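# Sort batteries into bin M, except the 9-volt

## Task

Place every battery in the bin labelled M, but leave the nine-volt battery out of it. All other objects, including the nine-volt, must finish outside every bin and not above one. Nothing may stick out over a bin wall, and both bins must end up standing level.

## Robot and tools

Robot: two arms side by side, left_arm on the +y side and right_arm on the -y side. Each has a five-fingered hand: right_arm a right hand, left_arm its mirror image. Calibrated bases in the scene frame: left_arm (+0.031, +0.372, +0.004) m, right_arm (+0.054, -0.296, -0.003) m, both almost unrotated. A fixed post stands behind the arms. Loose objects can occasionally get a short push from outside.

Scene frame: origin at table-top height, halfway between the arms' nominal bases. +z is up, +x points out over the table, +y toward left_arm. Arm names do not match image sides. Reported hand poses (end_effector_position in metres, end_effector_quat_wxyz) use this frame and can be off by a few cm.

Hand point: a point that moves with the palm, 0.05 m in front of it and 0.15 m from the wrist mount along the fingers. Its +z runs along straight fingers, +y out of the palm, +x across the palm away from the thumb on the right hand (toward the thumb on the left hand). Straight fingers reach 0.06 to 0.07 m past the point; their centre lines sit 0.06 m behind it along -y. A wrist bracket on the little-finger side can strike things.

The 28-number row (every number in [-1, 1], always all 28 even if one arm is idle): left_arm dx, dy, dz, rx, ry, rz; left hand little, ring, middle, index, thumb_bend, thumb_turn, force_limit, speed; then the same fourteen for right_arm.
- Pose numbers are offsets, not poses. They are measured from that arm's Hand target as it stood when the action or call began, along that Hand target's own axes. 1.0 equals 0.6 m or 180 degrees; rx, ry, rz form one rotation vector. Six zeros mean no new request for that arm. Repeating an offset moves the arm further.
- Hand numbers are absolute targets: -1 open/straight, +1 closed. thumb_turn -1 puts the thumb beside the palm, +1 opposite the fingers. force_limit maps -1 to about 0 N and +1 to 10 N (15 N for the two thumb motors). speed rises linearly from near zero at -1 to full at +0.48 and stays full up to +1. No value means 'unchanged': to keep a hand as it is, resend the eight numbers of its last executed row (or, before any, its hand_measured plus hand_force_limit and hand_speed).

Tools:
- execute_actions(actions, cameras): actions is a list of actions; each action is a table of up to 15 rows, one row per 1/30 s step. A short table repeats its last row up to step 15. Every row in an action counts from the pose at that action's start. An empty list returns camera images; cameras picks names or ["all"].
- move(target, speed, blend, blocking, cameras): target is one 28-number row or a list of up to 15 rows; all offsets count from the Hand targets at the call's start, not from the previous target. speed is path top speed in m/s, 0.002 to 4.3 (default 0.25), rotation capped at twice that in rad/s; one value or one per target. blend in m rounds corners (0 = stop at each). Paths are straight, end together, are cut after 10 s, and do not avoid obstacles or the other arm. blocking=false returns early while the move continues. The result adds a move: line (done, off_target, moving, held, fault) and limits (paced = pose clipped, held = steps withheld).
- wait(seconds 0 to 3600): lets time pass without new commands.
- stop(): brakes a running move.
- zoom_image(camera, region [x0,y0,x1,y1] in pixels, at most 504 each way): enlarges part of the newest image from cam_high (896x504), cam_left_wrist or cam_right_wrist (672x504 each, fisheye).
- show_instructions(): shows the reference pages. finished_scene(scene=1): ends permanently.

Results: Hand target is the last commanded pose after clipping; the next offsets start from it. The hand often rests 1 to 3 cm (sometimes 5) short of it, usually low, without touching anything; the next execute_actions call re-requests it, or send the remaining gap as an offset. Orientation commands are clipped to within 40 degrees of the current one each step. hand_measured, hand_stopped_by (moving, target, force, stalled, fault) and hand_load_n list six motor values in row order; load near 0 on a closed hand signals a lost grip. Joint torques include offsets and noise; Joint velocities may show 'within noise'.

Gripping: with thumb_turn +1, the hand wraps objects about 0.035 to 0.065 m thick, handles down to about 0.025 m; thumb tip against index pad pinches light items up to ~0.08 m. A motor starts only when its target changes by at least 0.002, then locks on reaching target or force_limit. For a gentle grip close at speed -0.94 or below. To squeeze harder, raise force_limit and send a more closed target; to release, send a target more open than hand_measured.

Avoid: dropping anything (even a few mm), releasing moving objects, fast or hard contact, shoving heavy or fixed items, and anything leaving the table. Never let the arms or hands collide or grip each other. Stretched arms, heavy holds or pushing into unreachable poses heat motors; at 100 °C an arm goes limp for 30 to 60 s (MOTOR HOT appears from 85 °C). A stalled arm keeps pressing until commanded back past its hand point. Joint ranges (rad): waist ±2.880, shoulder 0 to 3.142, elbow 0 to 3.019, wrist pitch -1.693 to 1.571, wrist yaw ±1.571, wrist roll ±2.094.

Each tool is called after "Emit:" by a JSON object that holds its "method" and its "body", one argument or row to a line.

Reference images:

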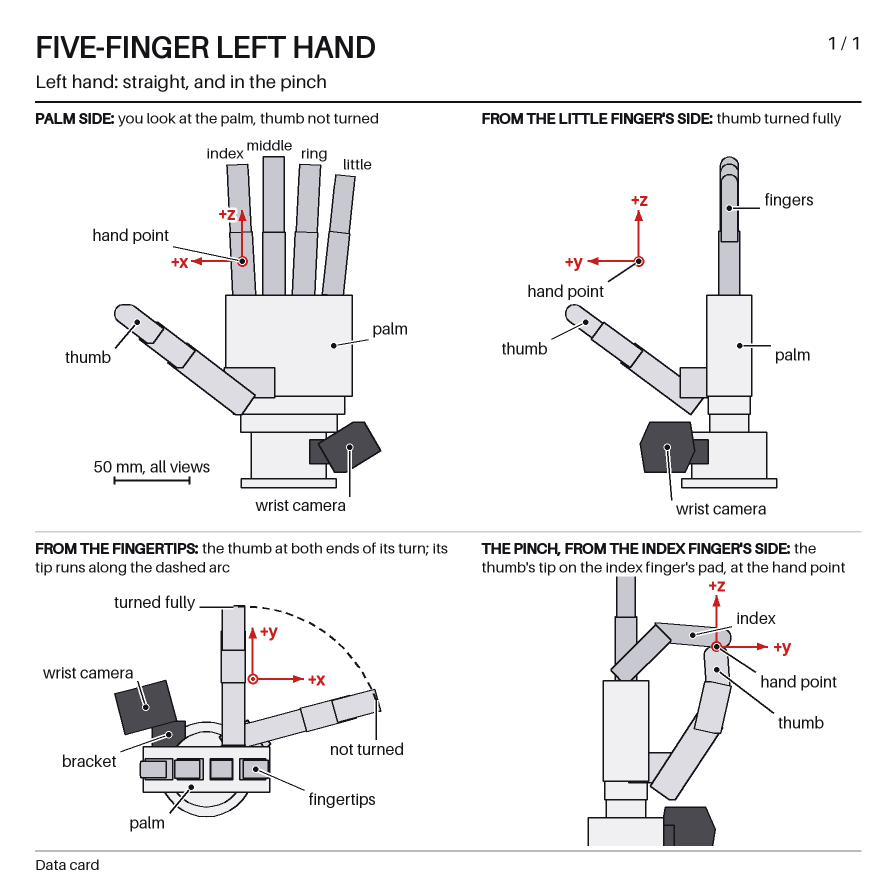

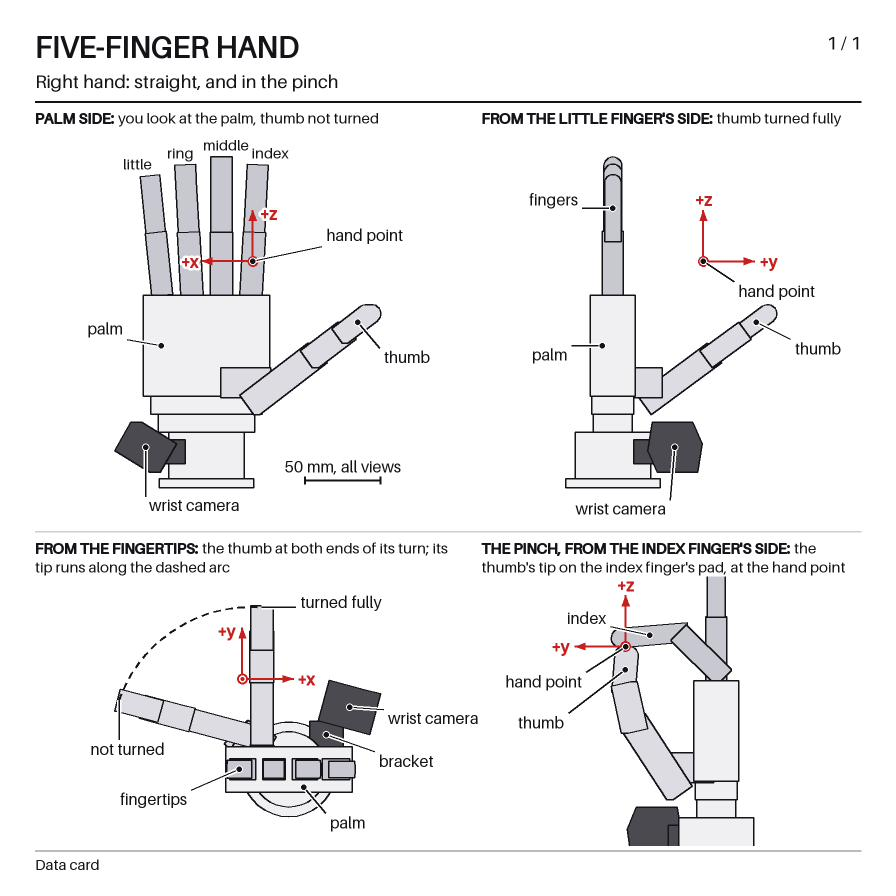

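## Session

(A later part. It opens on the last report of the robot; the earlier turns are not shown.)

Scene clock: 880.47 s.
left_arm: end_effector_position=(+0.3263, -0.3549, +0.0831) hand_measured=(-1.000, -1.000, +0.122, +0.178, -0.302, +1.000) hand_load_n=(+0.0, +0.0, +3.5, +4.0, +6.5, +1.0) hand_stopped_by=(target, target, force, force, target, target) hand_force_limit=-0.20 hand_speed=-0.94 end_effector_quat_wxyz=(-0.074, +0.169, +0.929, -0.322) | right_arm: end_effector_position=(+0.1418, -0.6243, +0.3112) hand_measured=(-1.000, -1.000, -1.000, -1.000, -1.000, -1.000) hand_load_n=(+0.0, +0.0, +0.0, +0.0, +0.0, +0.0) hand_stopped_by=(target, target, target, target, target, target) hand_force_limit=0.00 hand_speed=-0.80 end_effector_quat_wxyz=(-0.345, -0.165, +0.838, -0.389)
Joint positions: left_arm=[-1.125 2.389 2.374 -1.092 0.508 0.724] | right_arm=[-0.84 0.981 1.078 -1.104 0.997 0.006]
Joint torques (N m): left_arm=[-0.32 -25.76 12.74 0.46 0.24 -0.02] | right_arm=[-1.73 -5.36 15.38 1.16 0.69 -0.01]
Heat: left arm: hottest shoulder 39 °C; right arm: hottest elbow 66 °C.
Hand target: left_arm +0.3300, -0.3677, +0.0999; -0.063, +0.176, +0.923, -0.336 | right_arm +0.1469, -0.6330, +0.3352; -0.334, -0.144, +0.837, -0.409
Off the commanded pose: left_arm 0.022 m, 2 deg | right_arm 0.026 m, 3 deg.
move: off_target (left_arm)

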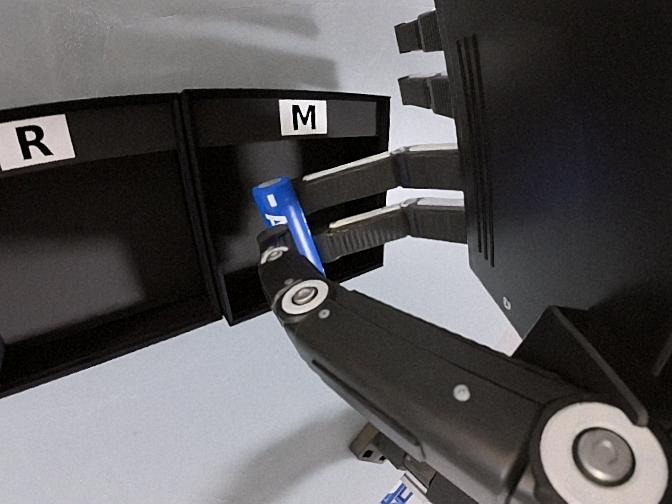

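Emit:
{"method": "move", "body": {
  "target": [-0.001, 0.001, 0.0115, 0, 0, 0, -1, -1, 0.2, 0.3, -0.3, 1, -0.2, -0.94, 0, 0, 0, 0, 0, 0, -1, -1, -1, -1, -1, -1, 0, -0.8],
  "cameras": ["cam_left_wrist"],
  "speed": 0.03
}}

Emit:
{"method": "zoom_image", "body": {
  "camera": "cam_left_wrist",
  "region": [100, 40, 400, 320]
}}

Scene clock: 895.50 s.
left_arm: end_effector_position=(+0.3277, -0.3576, +0.0835) hand_measured=(-1.000, -1.000, +0.122, +0.178, -0.302, +1.000) hand_load_n=(+0.0, +0.0, +4.0, +4.0, +6.0, +1.0) hand_stopped_by=(target, target, force, force, target, target) hand_force_limit=-0.20 hand_speed=-0.94 end_effector_quat_wxyz=(-0.072, +0.169, +0.928, -0.325) | right_arm: end_effector_position=(+0.1418, -0.6243, +0.3112) hand_measured=(-1.000, -1.000, -1.000, -1.000, -1.000, -1.000) hand_load_n=(+0.0, +0.0, +0.0, +0.0, +0.0, +0.0) hand_stopped_by=(target, target, target, target, target, target) hand_force_limit=0.00 hand_speed=-0.80 end_effector_quat_wxyz=(-0.345, -0.165, +0.838, -0.389)
Joint positions: left_arm=[-1.125 2.396 2.387 -1.092 0.508 0.724] | right_arm=[-0.84 0.981 1.078 -1.104 0.997 0.006]
Joint torques (N m): left_arm=[-0.73 -24.41 12.7 0.64 0.17 -0.07] | right_arm=[-1.79 -5.3 15.39 1.16 0.69 -0.02]
Heat: left arm: hottest elbow 42 °C; right arm: hottest elbow 67 °C.
Hand target: left_arm +0.3291, -0.3717, +0.0943; -0.063, +0.176, +0.923, -0.336 | right_arm +0.1469, -0.6330, +0.3352; -0.334, -0.144, +0.837, -0.409
Off the commanded pose: left_arm 0.018 m, 2 deg | right_arm 0.026 m, 3 deg.
move: off_target (left_arm)

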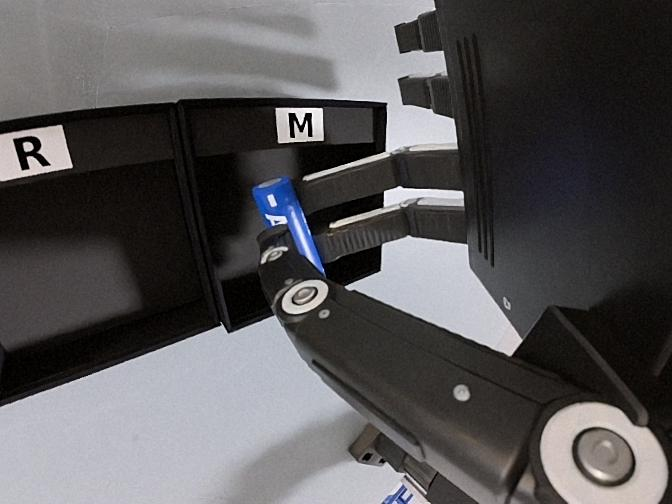

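Scaled by 1.680 from the camera's image (finer frame: 960x720).

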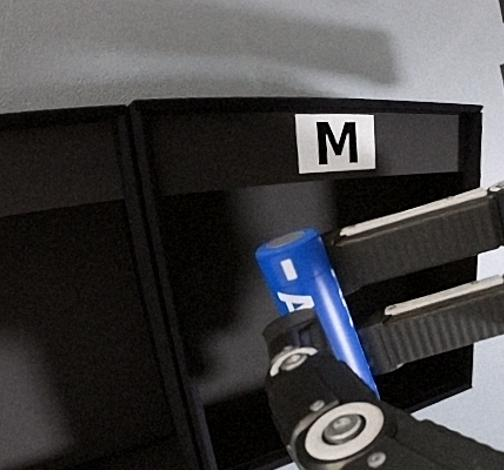

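Emit:
{"method": "move", "body": {
  "target": [0, 0.0086, 0.0102, 0, 0, 0, -1, -1, 0.2, 0.3, -0.3, 1, -0.2, -0.94, 0, 0, 0, 0, 0, 0, -1, -1, -1, -1, -1, -1, 0, -0.8],
  "cameras": ["cam_left_wrist"],
  "speed": 0.03
}}

Emit:
{"method": "zoom_image", "body": {
  "camera": "cam_left_wrist",
  "region": [100, 40, 400, 320]
}}

Scene clock: 902.27 s.
left_arm: end_effector_position=(+0.3277, -0.3575, +0.0820) hand_measured=(-1.000, -1.000, +0.122, +0.178, -0.302, +1.000) hand_load_n=(+0.0, +0.0, +3.5, +4.0, +6.5, +1.0) hand_stopped_by=(target, target, force, force, target, target) hand_force_limit=-0.20 hand_speed=-0.94 end_effector_quat_wxyz=(-0.073, +0.169, +0.928, -0.324) | right_arm: end_effector_position=(+0.1418, -0.6243, +0.3112) hand_measured=(-1.000, -1.000, -1.000, -1.000, -1.000, -1.000) hand_load_n=(+0.0, +0.0, +0.0, +0.0, +0.5, +0.0) hand_stopped_by=(target, target, target, target, target, target) hand_force_limit=0.00 hand_speed=-0.80 end_effector_quat_wxyz=(-0.345, -0.165, +0.838, -0.389)
Joint positions: left_arm=[-1.125 2.398 2.387 -1.092 0.508 0.724] | right_arm=[-0.84 0.981 1.078 -1.104 0.997 0.006]
Joint torques (N m): left_arm=[-0.5 -24.47 11.47 1.35 0.19 -0.06] | right_arm=[-1.67 -5.25 15.38 1.14 0.69 -0.02]
Heat: left arm: hottest elbow 43 °C; right arm: hottest elbow 67 °C.
Hand target: left_arm +0.3291, -0.3716, +0.0862; -0.063, +0.176, +0.923, -0.336 | right_arm +0.1469, -0.6330, +0.3352; -0.334, -0.144, +0.837, -0.409
Off the commanded pose: left_arm 0.015 m, 2 deg | right_arm 0.026 m, 3 deg.
move: off_target (left_arm)

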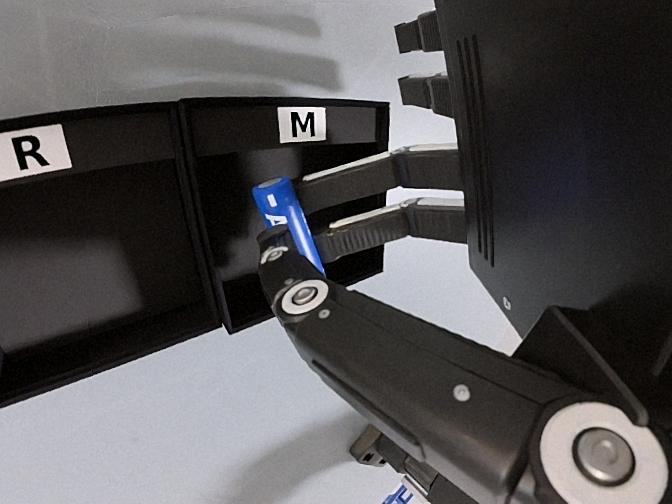

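Scaled by 1.680 from the camera's image (finer frame: 960x720).

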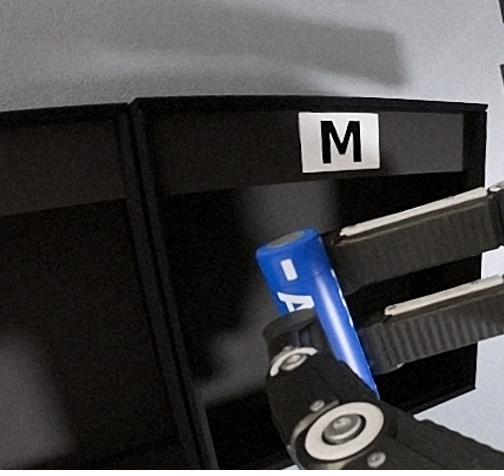

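Emit:
{"method": "move", "body": {
  "target": [0, 0.0075, 0.0089, 0, 0, 0, -1, -1, 0.2, 0.3, -0.3, 1, -0.2, -0.94, 0, 0, 0, 0, 0, 0, -1, -1, -1, -1, -1, -1, 0, -0.8],
  "cameras": ["cam_left_wrist", "cam_high"],
  "speed": 0.03
}}

Emit:
{"method": "zoom_image", "body": {
  "camera": "cam_left_wrist",
  "region": [100, 40, 400, 320]
}}

Emit:
{"method": "zoom_image", "body": {
  "camera": "cam_high",
  "region": [330, 320, 480, 490]
}}

Scene clock: 908.17 s.
left_arm: end_effector_position=(+0.3294, -0.3608, +0.0814) hand_measured=(-1.000, -1.000, +0.122, +0.178, -0.302, +1.000) hand_load_n=(+0.0, +0.0, +3.5, +4.0, +6.0, +0.5) hand_stopped_by=(target, target, force, force, target, target) hand_force_limit=-0.20 hand_speed=-0.94 end_effector_quat_wxyz=(-0.069, +0.170, +0.926, -0.329) | right_arm: end_effector_position=(+0.1418, -0.6243, +0.3112) hand_measured=(-1.000, -1.000, -1.000, -1.000, -1.000, -1.000) hand_load_n=(+0.0, +0.0, -0.5, +0.0, +0.0, +0.0) hand_stopped_by=(target, target, target, target, target, target) hand_force_limit=0.00 hand_speed=-0.80 end_effector_quat_wxyz=(-0.345, -0.165, +0.838, -0.389)
Joint positions: left_arm=[-1.125 2.399 2.387 -1.077 0.508 0.724] | right_arm=[-0.84 0.981 1.078 -1.104 0.997 0.006]
Joint torques (N m): left_arm=[-0.67 -24.59 10.44 1.39 0.19 -0.07] | right_arm=[-1.79 -5.25 15.39 1.16 0.69 -0.02]
Heat: left arm: hottest elbow 43 °C; right arm: hottest elbow 67 °C.
Hand target: left_arm +0.3291, -0.3716, +0.0792; -0.063, +0.176, +0.923, -0.336 | right_arm +0.1469, -0.6330, +0.3352; -0.334, -0.144, +0.837, -0.409
Off the commanded pose: left_arm 0.011 m, 1 deg | right_arm 0.026 m, 3 deg.
move: off_target (left_arm)
Images, in order (width x height): cam_high 896x504, cam_left_wrist 672x504.

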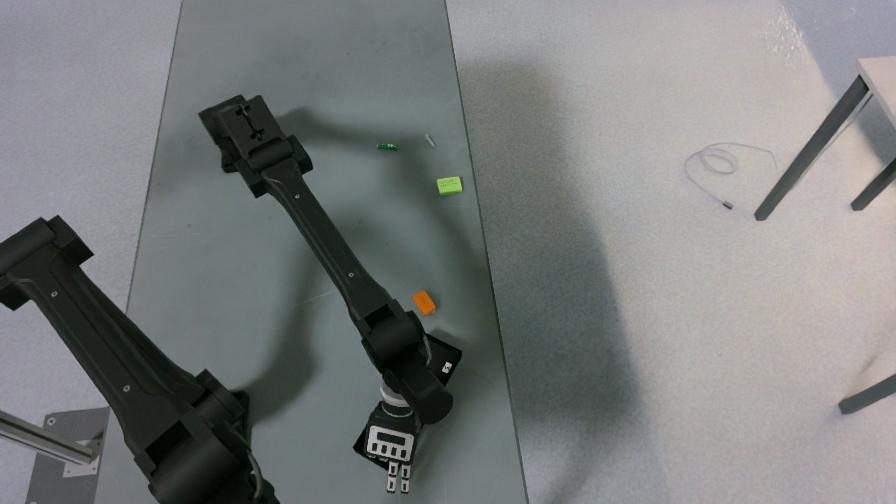

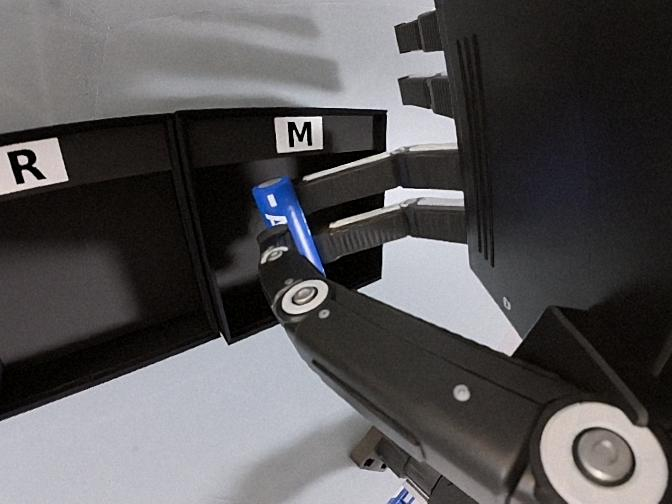

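Scaled by 1.680 from the camera's image (finer frame: 960x720).

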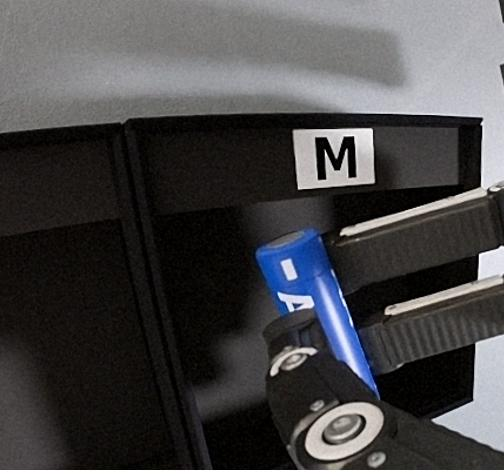

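Scaled by 2.965 from the camera's image (finer frame: 1280x720).

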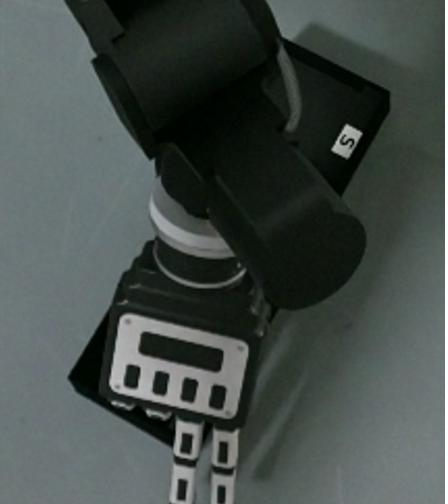

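Emit:
{"method": "move", "body": {
  "target": [0, 0, 0, 0, 0, 0, -1, -1, -0.15, -0.1, -0.3, 1, -0.2, -0.94, 0, 0, 0, 0, 0, 0, -1, -1, -1, -1, -1, -1, 0, -0.8],
  "cameras": ["cam_left_wrist"],
  "speed": 0.03
}}

Emit:
{"method": "zoom_image", "body": {
  "camera": "cam_left_wrist",
  "region": [100, 40, 400, 320]
}}

Scene clock: 917.93 s.
left_arm: end_effector_position=(+0.3294, -0.3607, +0.0811) hand_measured=(-1.000, -1.000, -0.150, -0.100, -0.300, +1.000) hand_load_n=(+0.0, +0.0, +0.0, +0.0, +0.0, +0.0) hand_stopped_by=(target, target, target, target, target, target) hand_force_limit=-0.20 hand_speed=-0.94 end_effector_quat_wxyz=(-0.069, +0.170, +0.926, -0.329) | right_arm: end_effector_position=(+0.1418, -0.6243, +0.3112) hand_measured=(-1.000, -1.000, -1.000, -1.000, -1.000, -1.000) hand_load_n=(+0.0, +0.0, -0.5, +0.0, +0.0, +0.0) hand_stopped_by=(target, target, target, target, target, target) hand_force_limit=0.00 hand_speed=-0.80 end_effector_quat_wxyz=(-0.345, -0.165, +0.838, -0.389)
Joint positions: left_arm=[-1.125 2.4 2.387 -1.077 0.508 0.724] | right_arm=[-0.84 0.981 1.078 -1.104 0.997 0.006]
Joint torques (N m): left_arm=[-0.91 -24.76 10.48 1.29 0.18 -0.05] | right_arm=[-1.73 -5.25 15.41 1.16 0.69 -0.02]
Heat: left arm: hottest elbow 43 °C; right arm: hottest elbow 67 °C.
Hand target: left_arm +0.3291, -0.3716, +0.0792; -0.063, +0.176, +0.923, -0.336 | right_arm +0.1469, -0.6330, +0.3352; -0.334, -0.144, +0.837, -0.409
Off the commanded pose: left_arm 0.011 m, 1 deg | right_arm 0.026 m, 3 deg.
move: done

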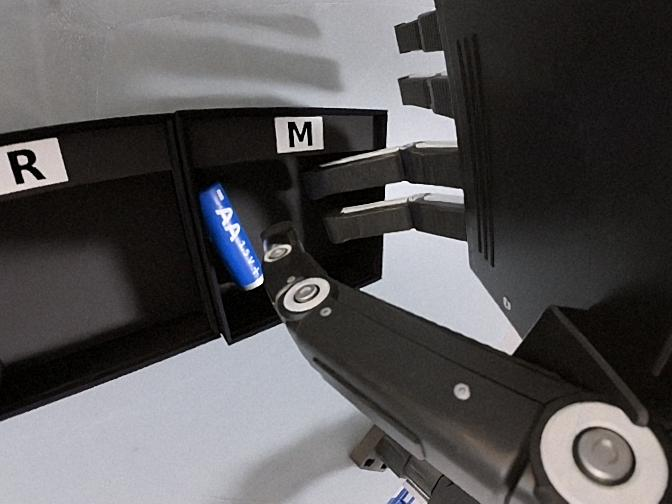

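Scaled by 1.680 from the camera's image (finer frame: 960x720).

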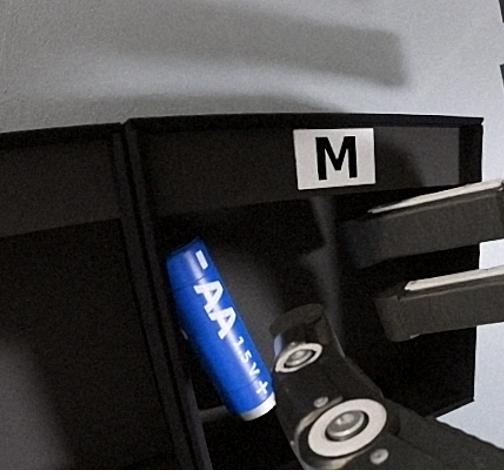

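Emit:
{"method": "move", "body": {
  "target": [0, -0.1285, -0.1532, 0, 0, 0, -1, -1, -0.15, -0.1, -0.3, 1, -0.2, -0.94, 0, 0, 0, 0, 0, 0, -1, -1, -1, -1, -1, -1, 0, -0.8],
  "cameras": ["cam_high", "cam_left_wrist"],
  "speed": 0.12
}}

Emit:
{"method": "zoom_image", "body": {
  "camera": "cam_high",
  "region": [360, 120, 480, 210]
}}

Emit:
{"method": "zoom_image", "body": {
  "camera": "cam_left_wrist",
  "region": [100, 40, 400, 320]
}}

Scene clock: 950.50 s.
left_arm: end_effector_position=(+0.3314, -0.3648, +0.1900) hand_measured=(-1.000, -1.000, -0.150, -0.100, -0.300, +1.000) hand_load_n=(+0.0, +0.0, +0.0, +0.0, +0.0, +0.0) hand_stopped_by=(target, target, target, target, target, target) hand_force_limit=-0.20 hand_speed=-0.94 end_effector_quat_wxyz=(-0.058, +0.172, +0.922, -0.343) | right_arm: end_effector_position=(+0.1418, -0.6243, +0.3112) hand_measured=(-1.000, -1.000, -1.000, -1.000, -1.000, -1.000) hand_load_n=(+0.0, +0.0, +0.0, +0.0, +0.0, +0.0) hand_stopped_by=(target, target, target, target, target, target) hand_force_limit=0.00 hand_speed=-0.80 end_effector_quat_wxyz=(-0.345, -0.165, +0.838, -0.389)
Joint positions: left_arm=[-1.125 2.507 2.876 -1.418 0.508 0.719] | right_arm=[-0.84 0.981 1.078 -1.104 0.997 0.006]
Joint torques (N m): left_arm=[-1.03 -25.41 12.01 0.46 0.15 -0.19] | right_arm=[-1.73 -5.25 15.38 1.17 0.69 -0.03]
Heat: left arm: hottest elbow 43 °C; right arm: hottest elbow 68 °C.
Hand target: left_arm +0.3289, -0.3716, +0.1994; -0.063, +0.176, +0.923, -0.336 | right_arm +0.1469, -0.6330, +0.3352; -0.334, -0.144, +0.837, -0.409
Off the commanded pose: left_arm 0.012 m, 1 deg | right_arm 0.026 m, 3 deg.
elbow stopped short (left arm): the move would have taken joint 3 (elbow) straighter than the controller allows.
move: off_target (left_arm)

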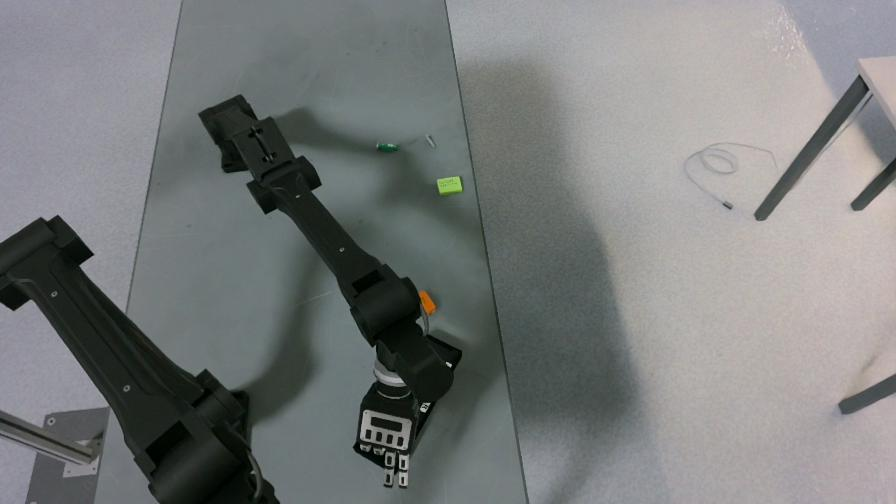

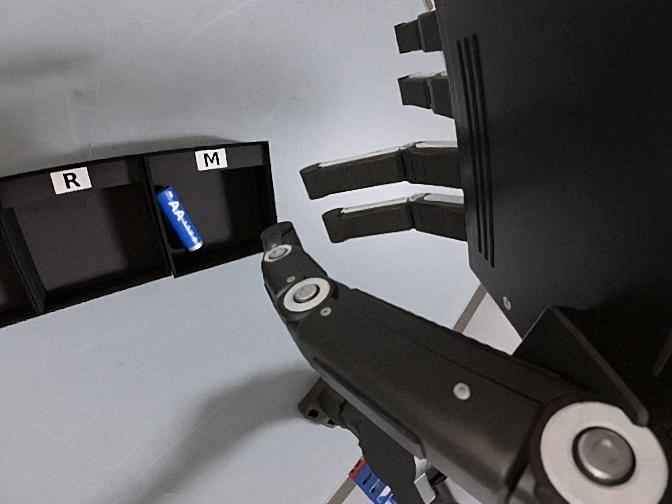

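Scaled by 4.200 from the camera's image (finer frame: 1280x720).

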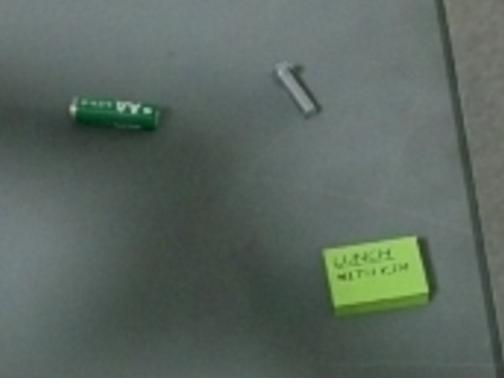

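Scaled by 1.680 from the camera's image (finer frame: 960x720).

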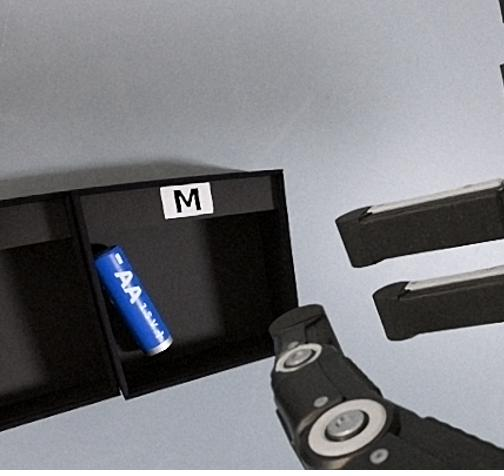

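Emit:
{"method": "move", "body": {
  "target": [0.3312, 0.9415, -0.7053, 0.0997, -0.0482, -0.0427, -1, -1, -0.3, -0.3, -0.36, 1, -0.2, -0.5, 0, 0, 0, 0, 0, 0, -1, -1, -1, -1, -1, -1, 0, -0.8],
  "cameras": ["cam_high", "cam_left_wrist"],
  "speed": 0.25
}}

Emit:
{"method": "zoom_image", "body": {
  "camera": "cam_left_wrist",
  "region": [100, 40, 400, 320]
}}

Emit:
{"method": "zoom_image", "body": {
  "camera": "cam_high",
  "region": [340, 80, 480, 210]
}}

Scene clock: 981.50 s.
left_arm: end_effector_position=(+0.3893, +0.3556, +0.1501) hand_measured=(-1.000, -1.000, -0.300, -0.300, -0.360, +1.000) hand_load_n=(+0.0, +0.0, +0.0, +0.0, +0.0, +0.0) hand_stopped_by=(target, target, target, target, target, target) hand_force_limit=-0.20 hand_speed=-0.50 end_effector_quat_wxyz=(-0.031, +0.034, +0.887, -0.460) | right_arm: end_effector_position=(+0.1418, -0.6243, +0.3112) hand_measured=(-1.000, -1.000, -1.000, -1.000, -1.000, -1.000) hand_load_n=(+0.0, +0.0, +0.0, +0.0, +0.0, +0.0) hand_stopped_by=(target, target, target, target, target, target) hand_force_limit=0.00 hand_speed=-0.80 end_effector_quat_wxyz=(-0.345, -0.165, +0.838, -0.389)
Joint positions: left_arm=[0.211 1.579 1.215 -1.67 0.873 2.119] | right_arm=[-0.84 0.981 1.078 -1.104 0.997 0.006]
Joint torques (N m): left_arm=[-0.79 -11.81 9.62 -0.98 0.4 0.04] | right_arm=[-1.79 -5.3 15.42 1.16 0.69 -0.02]
Heat: left arm: hottest elbow 43 °C; right arm: hottest elbow 68 °C.
Hand target: left_arm +0.4026, +0.3569, +0.1604; -0.042, +0.076, +0.871, -0.483 | right_arm +0.1469, -0.6330, +0.3352; -0.334, -0.144, +0.837, -0.409
Off the commanded pose: left_arm 0.017 m, 6 deg | right_arm 0.026 m, 3 deg.
joint sent to its limit (left arm) — joint 4 (wrist pitch), lower limit; joint 6 (wrist roll), upper limit. The joint targets are off in orientation, not in position.
move: off_target (left_arm)

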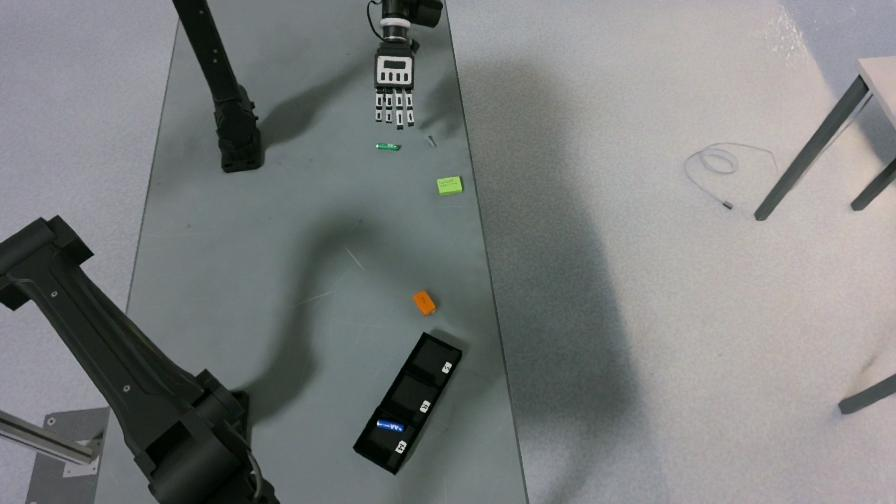

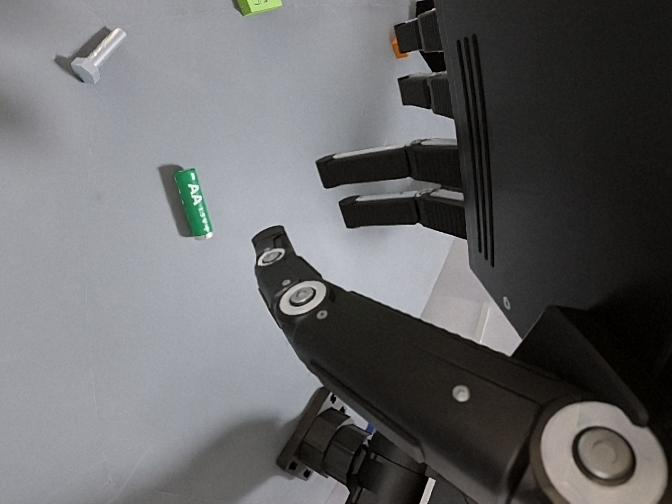

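Scaled by 1.680 from the camera's image (finer frame: 960x720).

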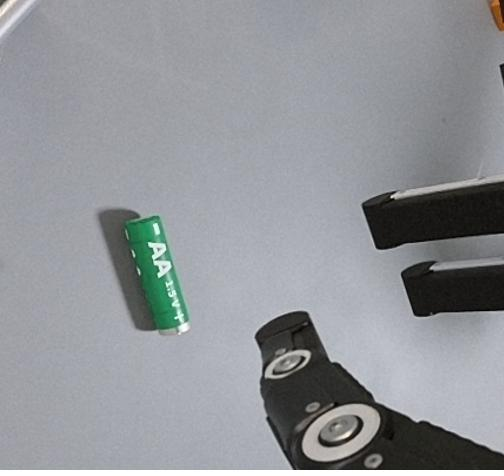

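Scaled by 3.600 from the camera's image (finer frame: 1280x720).

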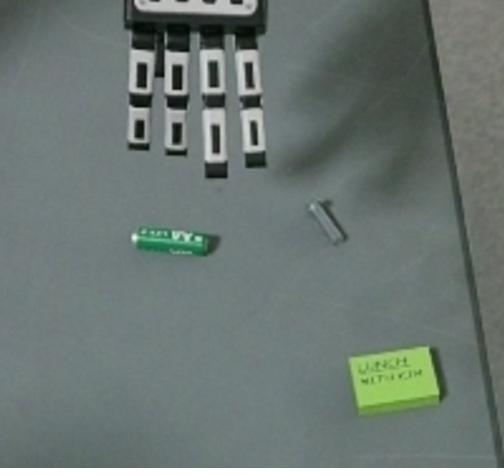

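Emit:
{"method": "move", "body": {
  "target": [0.0502, 0.0823, 0.0735, -0.0171, -0.0183, -0.0212, -1, -1, -0.3, -0.3, -0.36, 1, -0.2, -0.5, 0, 0, 0, 0, 0, 0, -1, -1, -1, -1, -1, -1, 0, -0.8],
  "cameras": ["cam_high", "cam_left_wrist"],
  "speed": 0.12
}}

Emit:
{"method": "zoom_image", "body": {
  "camera": "cam_left_wrist",
  "region": [150, 80, 400, 330]
}}

Emit:
{"method": "zoom_image", "body": {
  "camera": "cam_high",
  "region": [340, 80, 480, 210]
}}

Scene clock: 1022.83 s.
left_arm: end_effector_position=(+0.3729, +0.3514, +0.1012) hand_measured=(-1.000, -1.000, -0.300, -0.300, -0.360, +1.000) hand_load_n=(+0.0, +0.0, +0.0, +0.0, +0.0, +0.0) hand_stopped_by=(target, target, target, target, target, target) hand_force_limit=-0.20 hand_speed=-0.50 end_effector_quat_wxyz=(-0.027, +0.036, +0.887, -0.459) | right_arm: end_effector_position=(+0.1418, -0.6243, +0.3112) hand_measured=(-1.000, -1.000, -1.000, -1.000, -1.000, -1.000) hand_load_n=(+0.0, +0.0, +0.0, +0.0, +0.0, +0.0) hand_stopped_by=(target, target, target, target, target, target) hand_force_limit=0.00 hand_speed=-0.80 end_effector_quat_wxyz=(-0.345, -0.165, +0.838, -0.389)
Joint positions: left_arm=[0.211 1.587 1.086 -1.525 0.873 2.12] | right_arm=[-0.84 0.981 1.078 -1.104 0.997 0.006]
Joint torques (N m): left_arm=[-0.03 -11.16 5.35 -0.12 0.42 -0.04] | right_arm=[-1.67 -5.25 15.41 1.17 0.69 -0.02]
Heat: left arm: hottest elbow 40 °C; right arm: hottest elbow 69 °C.
Hand target: left_arm +0.3711, +0.3511, +0.0951; -0.031, +0.034, +0.887, -0.460 | right_arm +0.1469, -0.6330, +0.3352; -0.334, -0.144, +0.837, -0.409
Off the commanded pose: left_arm 0.006 m, 0 deg | right_arm 0.026 m, 3 deg.
move: done

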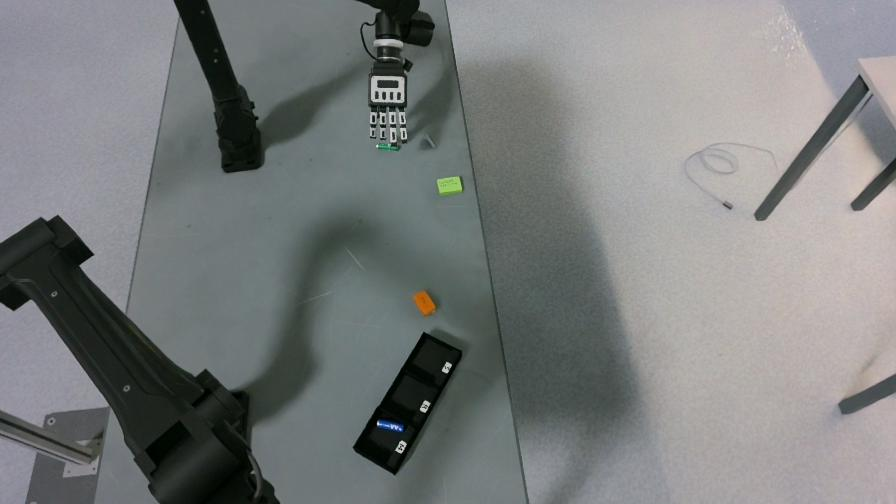

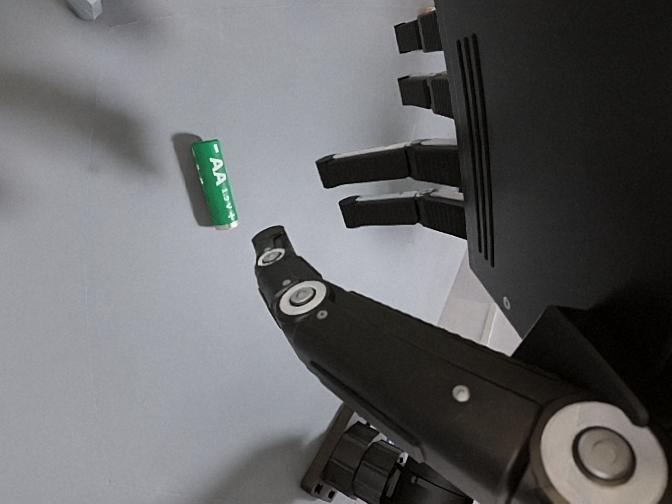

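Scaled by 2.016 from the camera's image (finer frame: 960x720).

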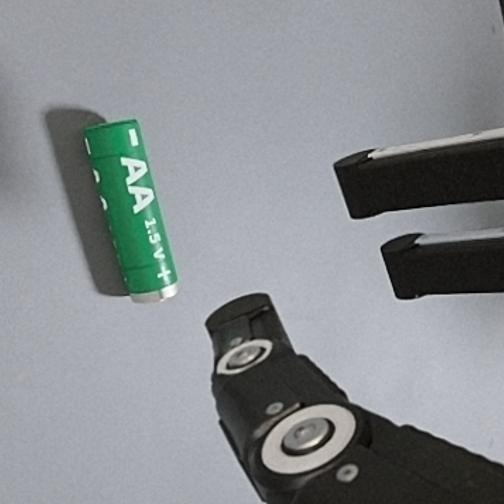

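Scaled by 3.600 from the camera's image (finer frame: 1280x720).

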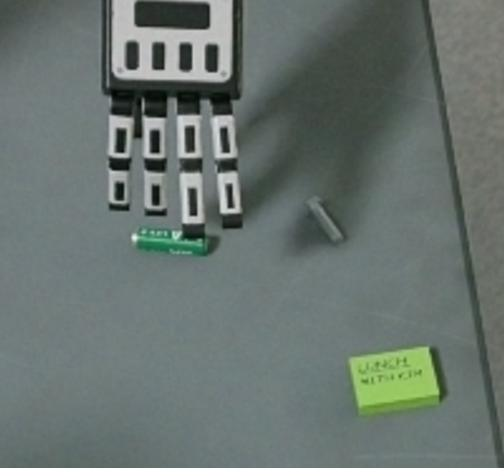

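Emit:
{"method": "move", "body": {
  "target": [0, 0.0503, 0.0355, 0, 0, 0, -1, -1, -0.3, -0.3, -0.36, 1, -0.2, -0.5, 0, 0, 0, 0, 0, 0, -1, -1, -1, -1, -1, -1, 0, -0.8],
  "cameras": ["cam_high", "cam_left_wrist"],
  "speed": 0.1
}}

Emit:
{"method": "zoom_image", "body": {
  "camera": "cam_left_wrist",
  "region": [200, 100, 450, 350]
}}

Emit:
{"method": "zoom_image", "body": {
  "camera": "cam_high",
  "region": [340, 80, 480, 210]
}}

Scene clock: 1040.97 s.
left_arm: end_effector_position=(+0.3718, +0.3511, +0.0628) hand_measured=(-1.000, -1.000, -0.300, -0.300, -0.360, +1.000) hand_load_n=(+0.0, +0.0, +0.0, +0.0, +0.0, +0.0) hand_stopped_by=(target, target, target, target, target, target) hand_force_limit=-0.20 hand_speed=-0.50 end_effector_quat_wxyz=(-0.030, +0.034, +0.887, -0.460) | right_arm: end_effector_position=(+0.1418, -0.6243, +0.3112) hand_measured=(-1.000, -1.000, -1.000, -1.000, -1.000, -1.000) hand_load_n=(+0.0, +0.0, +0.0, +0.0, +0.0, +0.0) hand_stopped_by=(target, target, target, target, target, target) hand_force_limit=0.00 hand_speed=-0.80 end_effector_quat_wxyz=(-0.345, -0.165, +0.838, -0.389)
Joint positions: left_arm=[0.211 1.644 1.038 -1.426 0.873 2.12] | right_arm=[-0.84 0.981 1.078 -1.104 0.997 0.006]
Joint torques (N m): left_arm=[-0.21 -11.87 4.89 -0.14 0.43 -0.02] | right_arm=[-1.67 -5.3 15.38 1.16 0.7 -0.02]
Heat: left arm: hottest elbow 38 °C; right arm: hottest elbow 69 °C.
Hand target: left_arm +0.3700, +0.3511, +0.0582; -0.031, +0.034, +0.887, -0.460 | right_arm +0.1469, -0.6330, +0.3352; -0.334, -0.144, +0.837, -0.409
Off the commanded pose: left_arm 0.005 m, 0 deg | right_arm 0.026 m, 3 deg.
move: done

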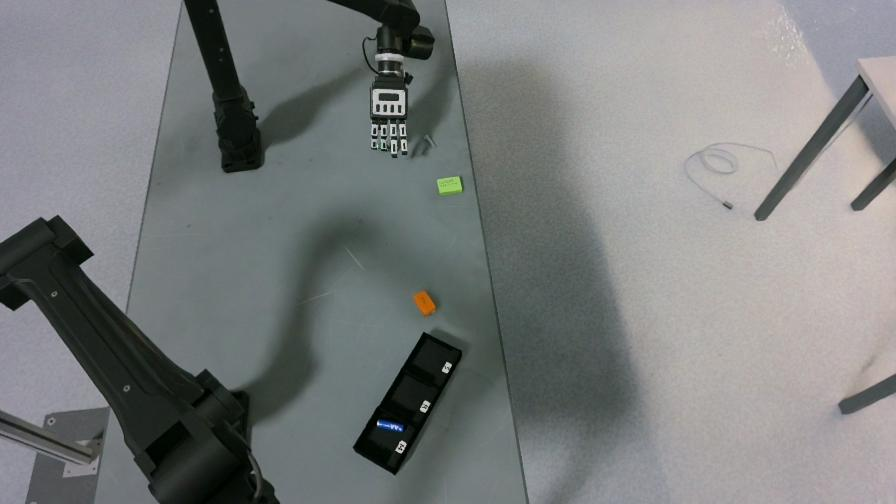

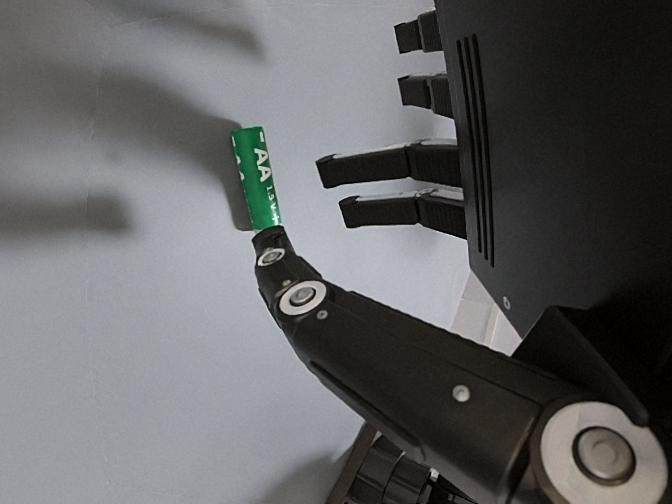

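Scaled by 2.016 from the camera's image (finer frame: 960x720).

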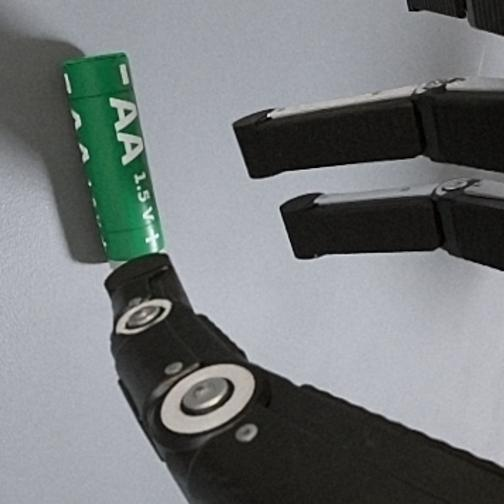

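Scaled by 3.600 from the camera's image (finer frame: 1280x720).

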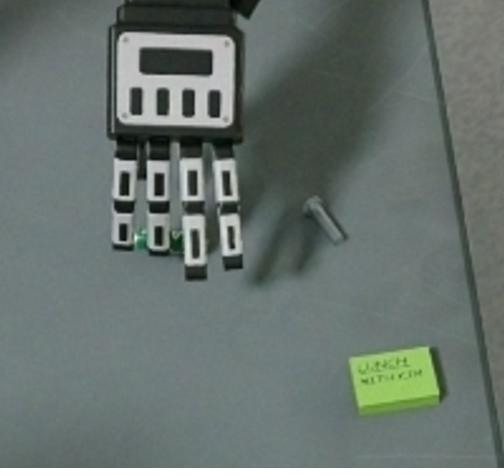

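Emit:
{"method": "move", "body": {
  "target": [-0.0225, 0.0185, 0.0105, 0, 0, 0, -1, -1, -0.3, -0.3, -0.36, 1, -0.2, -0.5, 0, 0, 0, 0, 0, 0, -1, -1, -1, -1, -1, -1, 0, -0.8],
  "cameras": ["cam_high", "cam_left_wrist"],
  "speed": 0.06
}}

Emit:
{"method": "zoom_image", "body": {
  "camera": "cam_left_wrist",
  "region": [200, 100, 450, 350]
}}

Emit:
{"method": "zoom_image", "body": {
  "camera": "cam_high",
  "region": [340, 80, 480, 210]
}}

Scene clock: 1056.53 s.
left_arm: end_effector_position=(+0.3754, +0.3520, +0.0449) hand_measured=(-1.000, -1.000, -0.300, -0.300, -0.360, +1.000) hand_load_n=(+0.0, +0.0, +0.0, +0.0, +0.0, +0.0) hand_stopped_by=(target, target, target, target, target, target) hand_force_limit=-0.20 hand_speed=-0.50 end_effector_quat_wxyz=(-0.036, +0.031, +0.886, -0.461) | right_arm: end_effector_position=(+0.1418, -0.6243, +0.3112) hand_measured=(-1.000, -1.000, -1.000, -1.000, -1.000, -1.000) hand_load_n=(-0.5, +0.0, -0.5, +0.0, +0.0, +0.0) hand_stopped_by=(target, target, target, target, target, target) hand_force_limit=0.00 hand_speed=-0.80 end_effector_quat_wxyz=(-0.345, -0.165, +0.838, -0.389)
Joint positions: left_arm=[0.211 1.691 1.038 -1.393 0.873 2.12] | right_arm=[-0.84 0.981 1.078 -1.104 0.997 0.006]
Joint torques (N m): left_arm=[-0.56 -12.51 6.5 -0.18 0.55 -0.14] | right_arm=[-1.73 -5.3 15.39 1.17 0.69 -0.02]
Heat: left arm: hottest elbow 36 °C; right arm: hottest elbow 70 °C.
Hand target: left_arm +0.3833, +0.3511, +0.0451; -0.031, +0.034, +0.887, -0.460 | right_arm +0.1469, -0.6330, +0.3352; -0.334, -0.144, +0.837, -0.409
Off the commanded pose: left_arm 0.008 m, 1 deg | right_arm 0.026 m, 3 deg.
move: done

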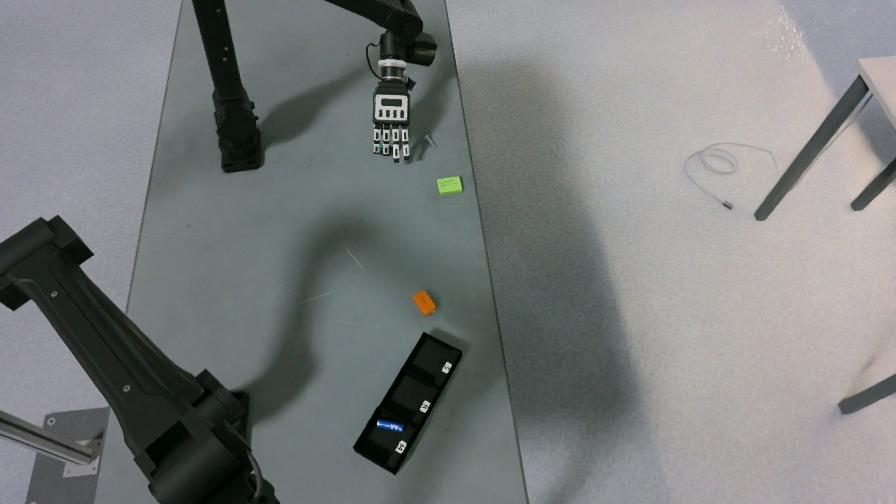

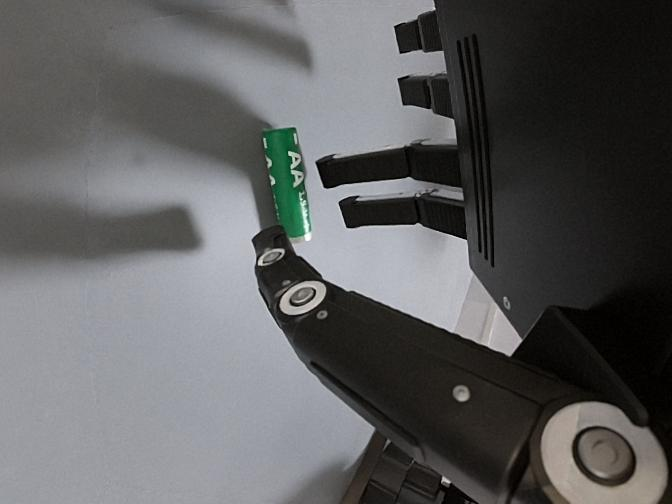

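Scaled by 2.016 from the camera's image (finer frame: 960x720).

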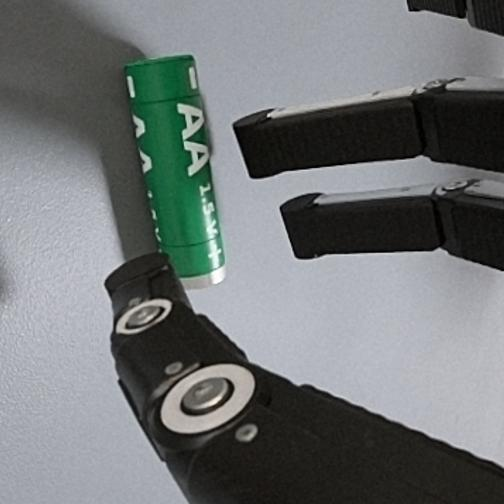

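Scaled by 3.600 from the camera's image (finer frame: 1280x720).

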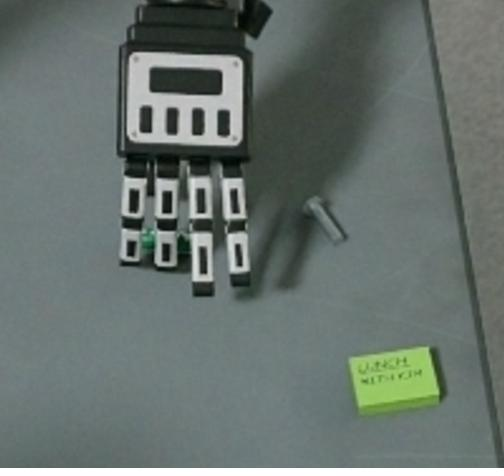

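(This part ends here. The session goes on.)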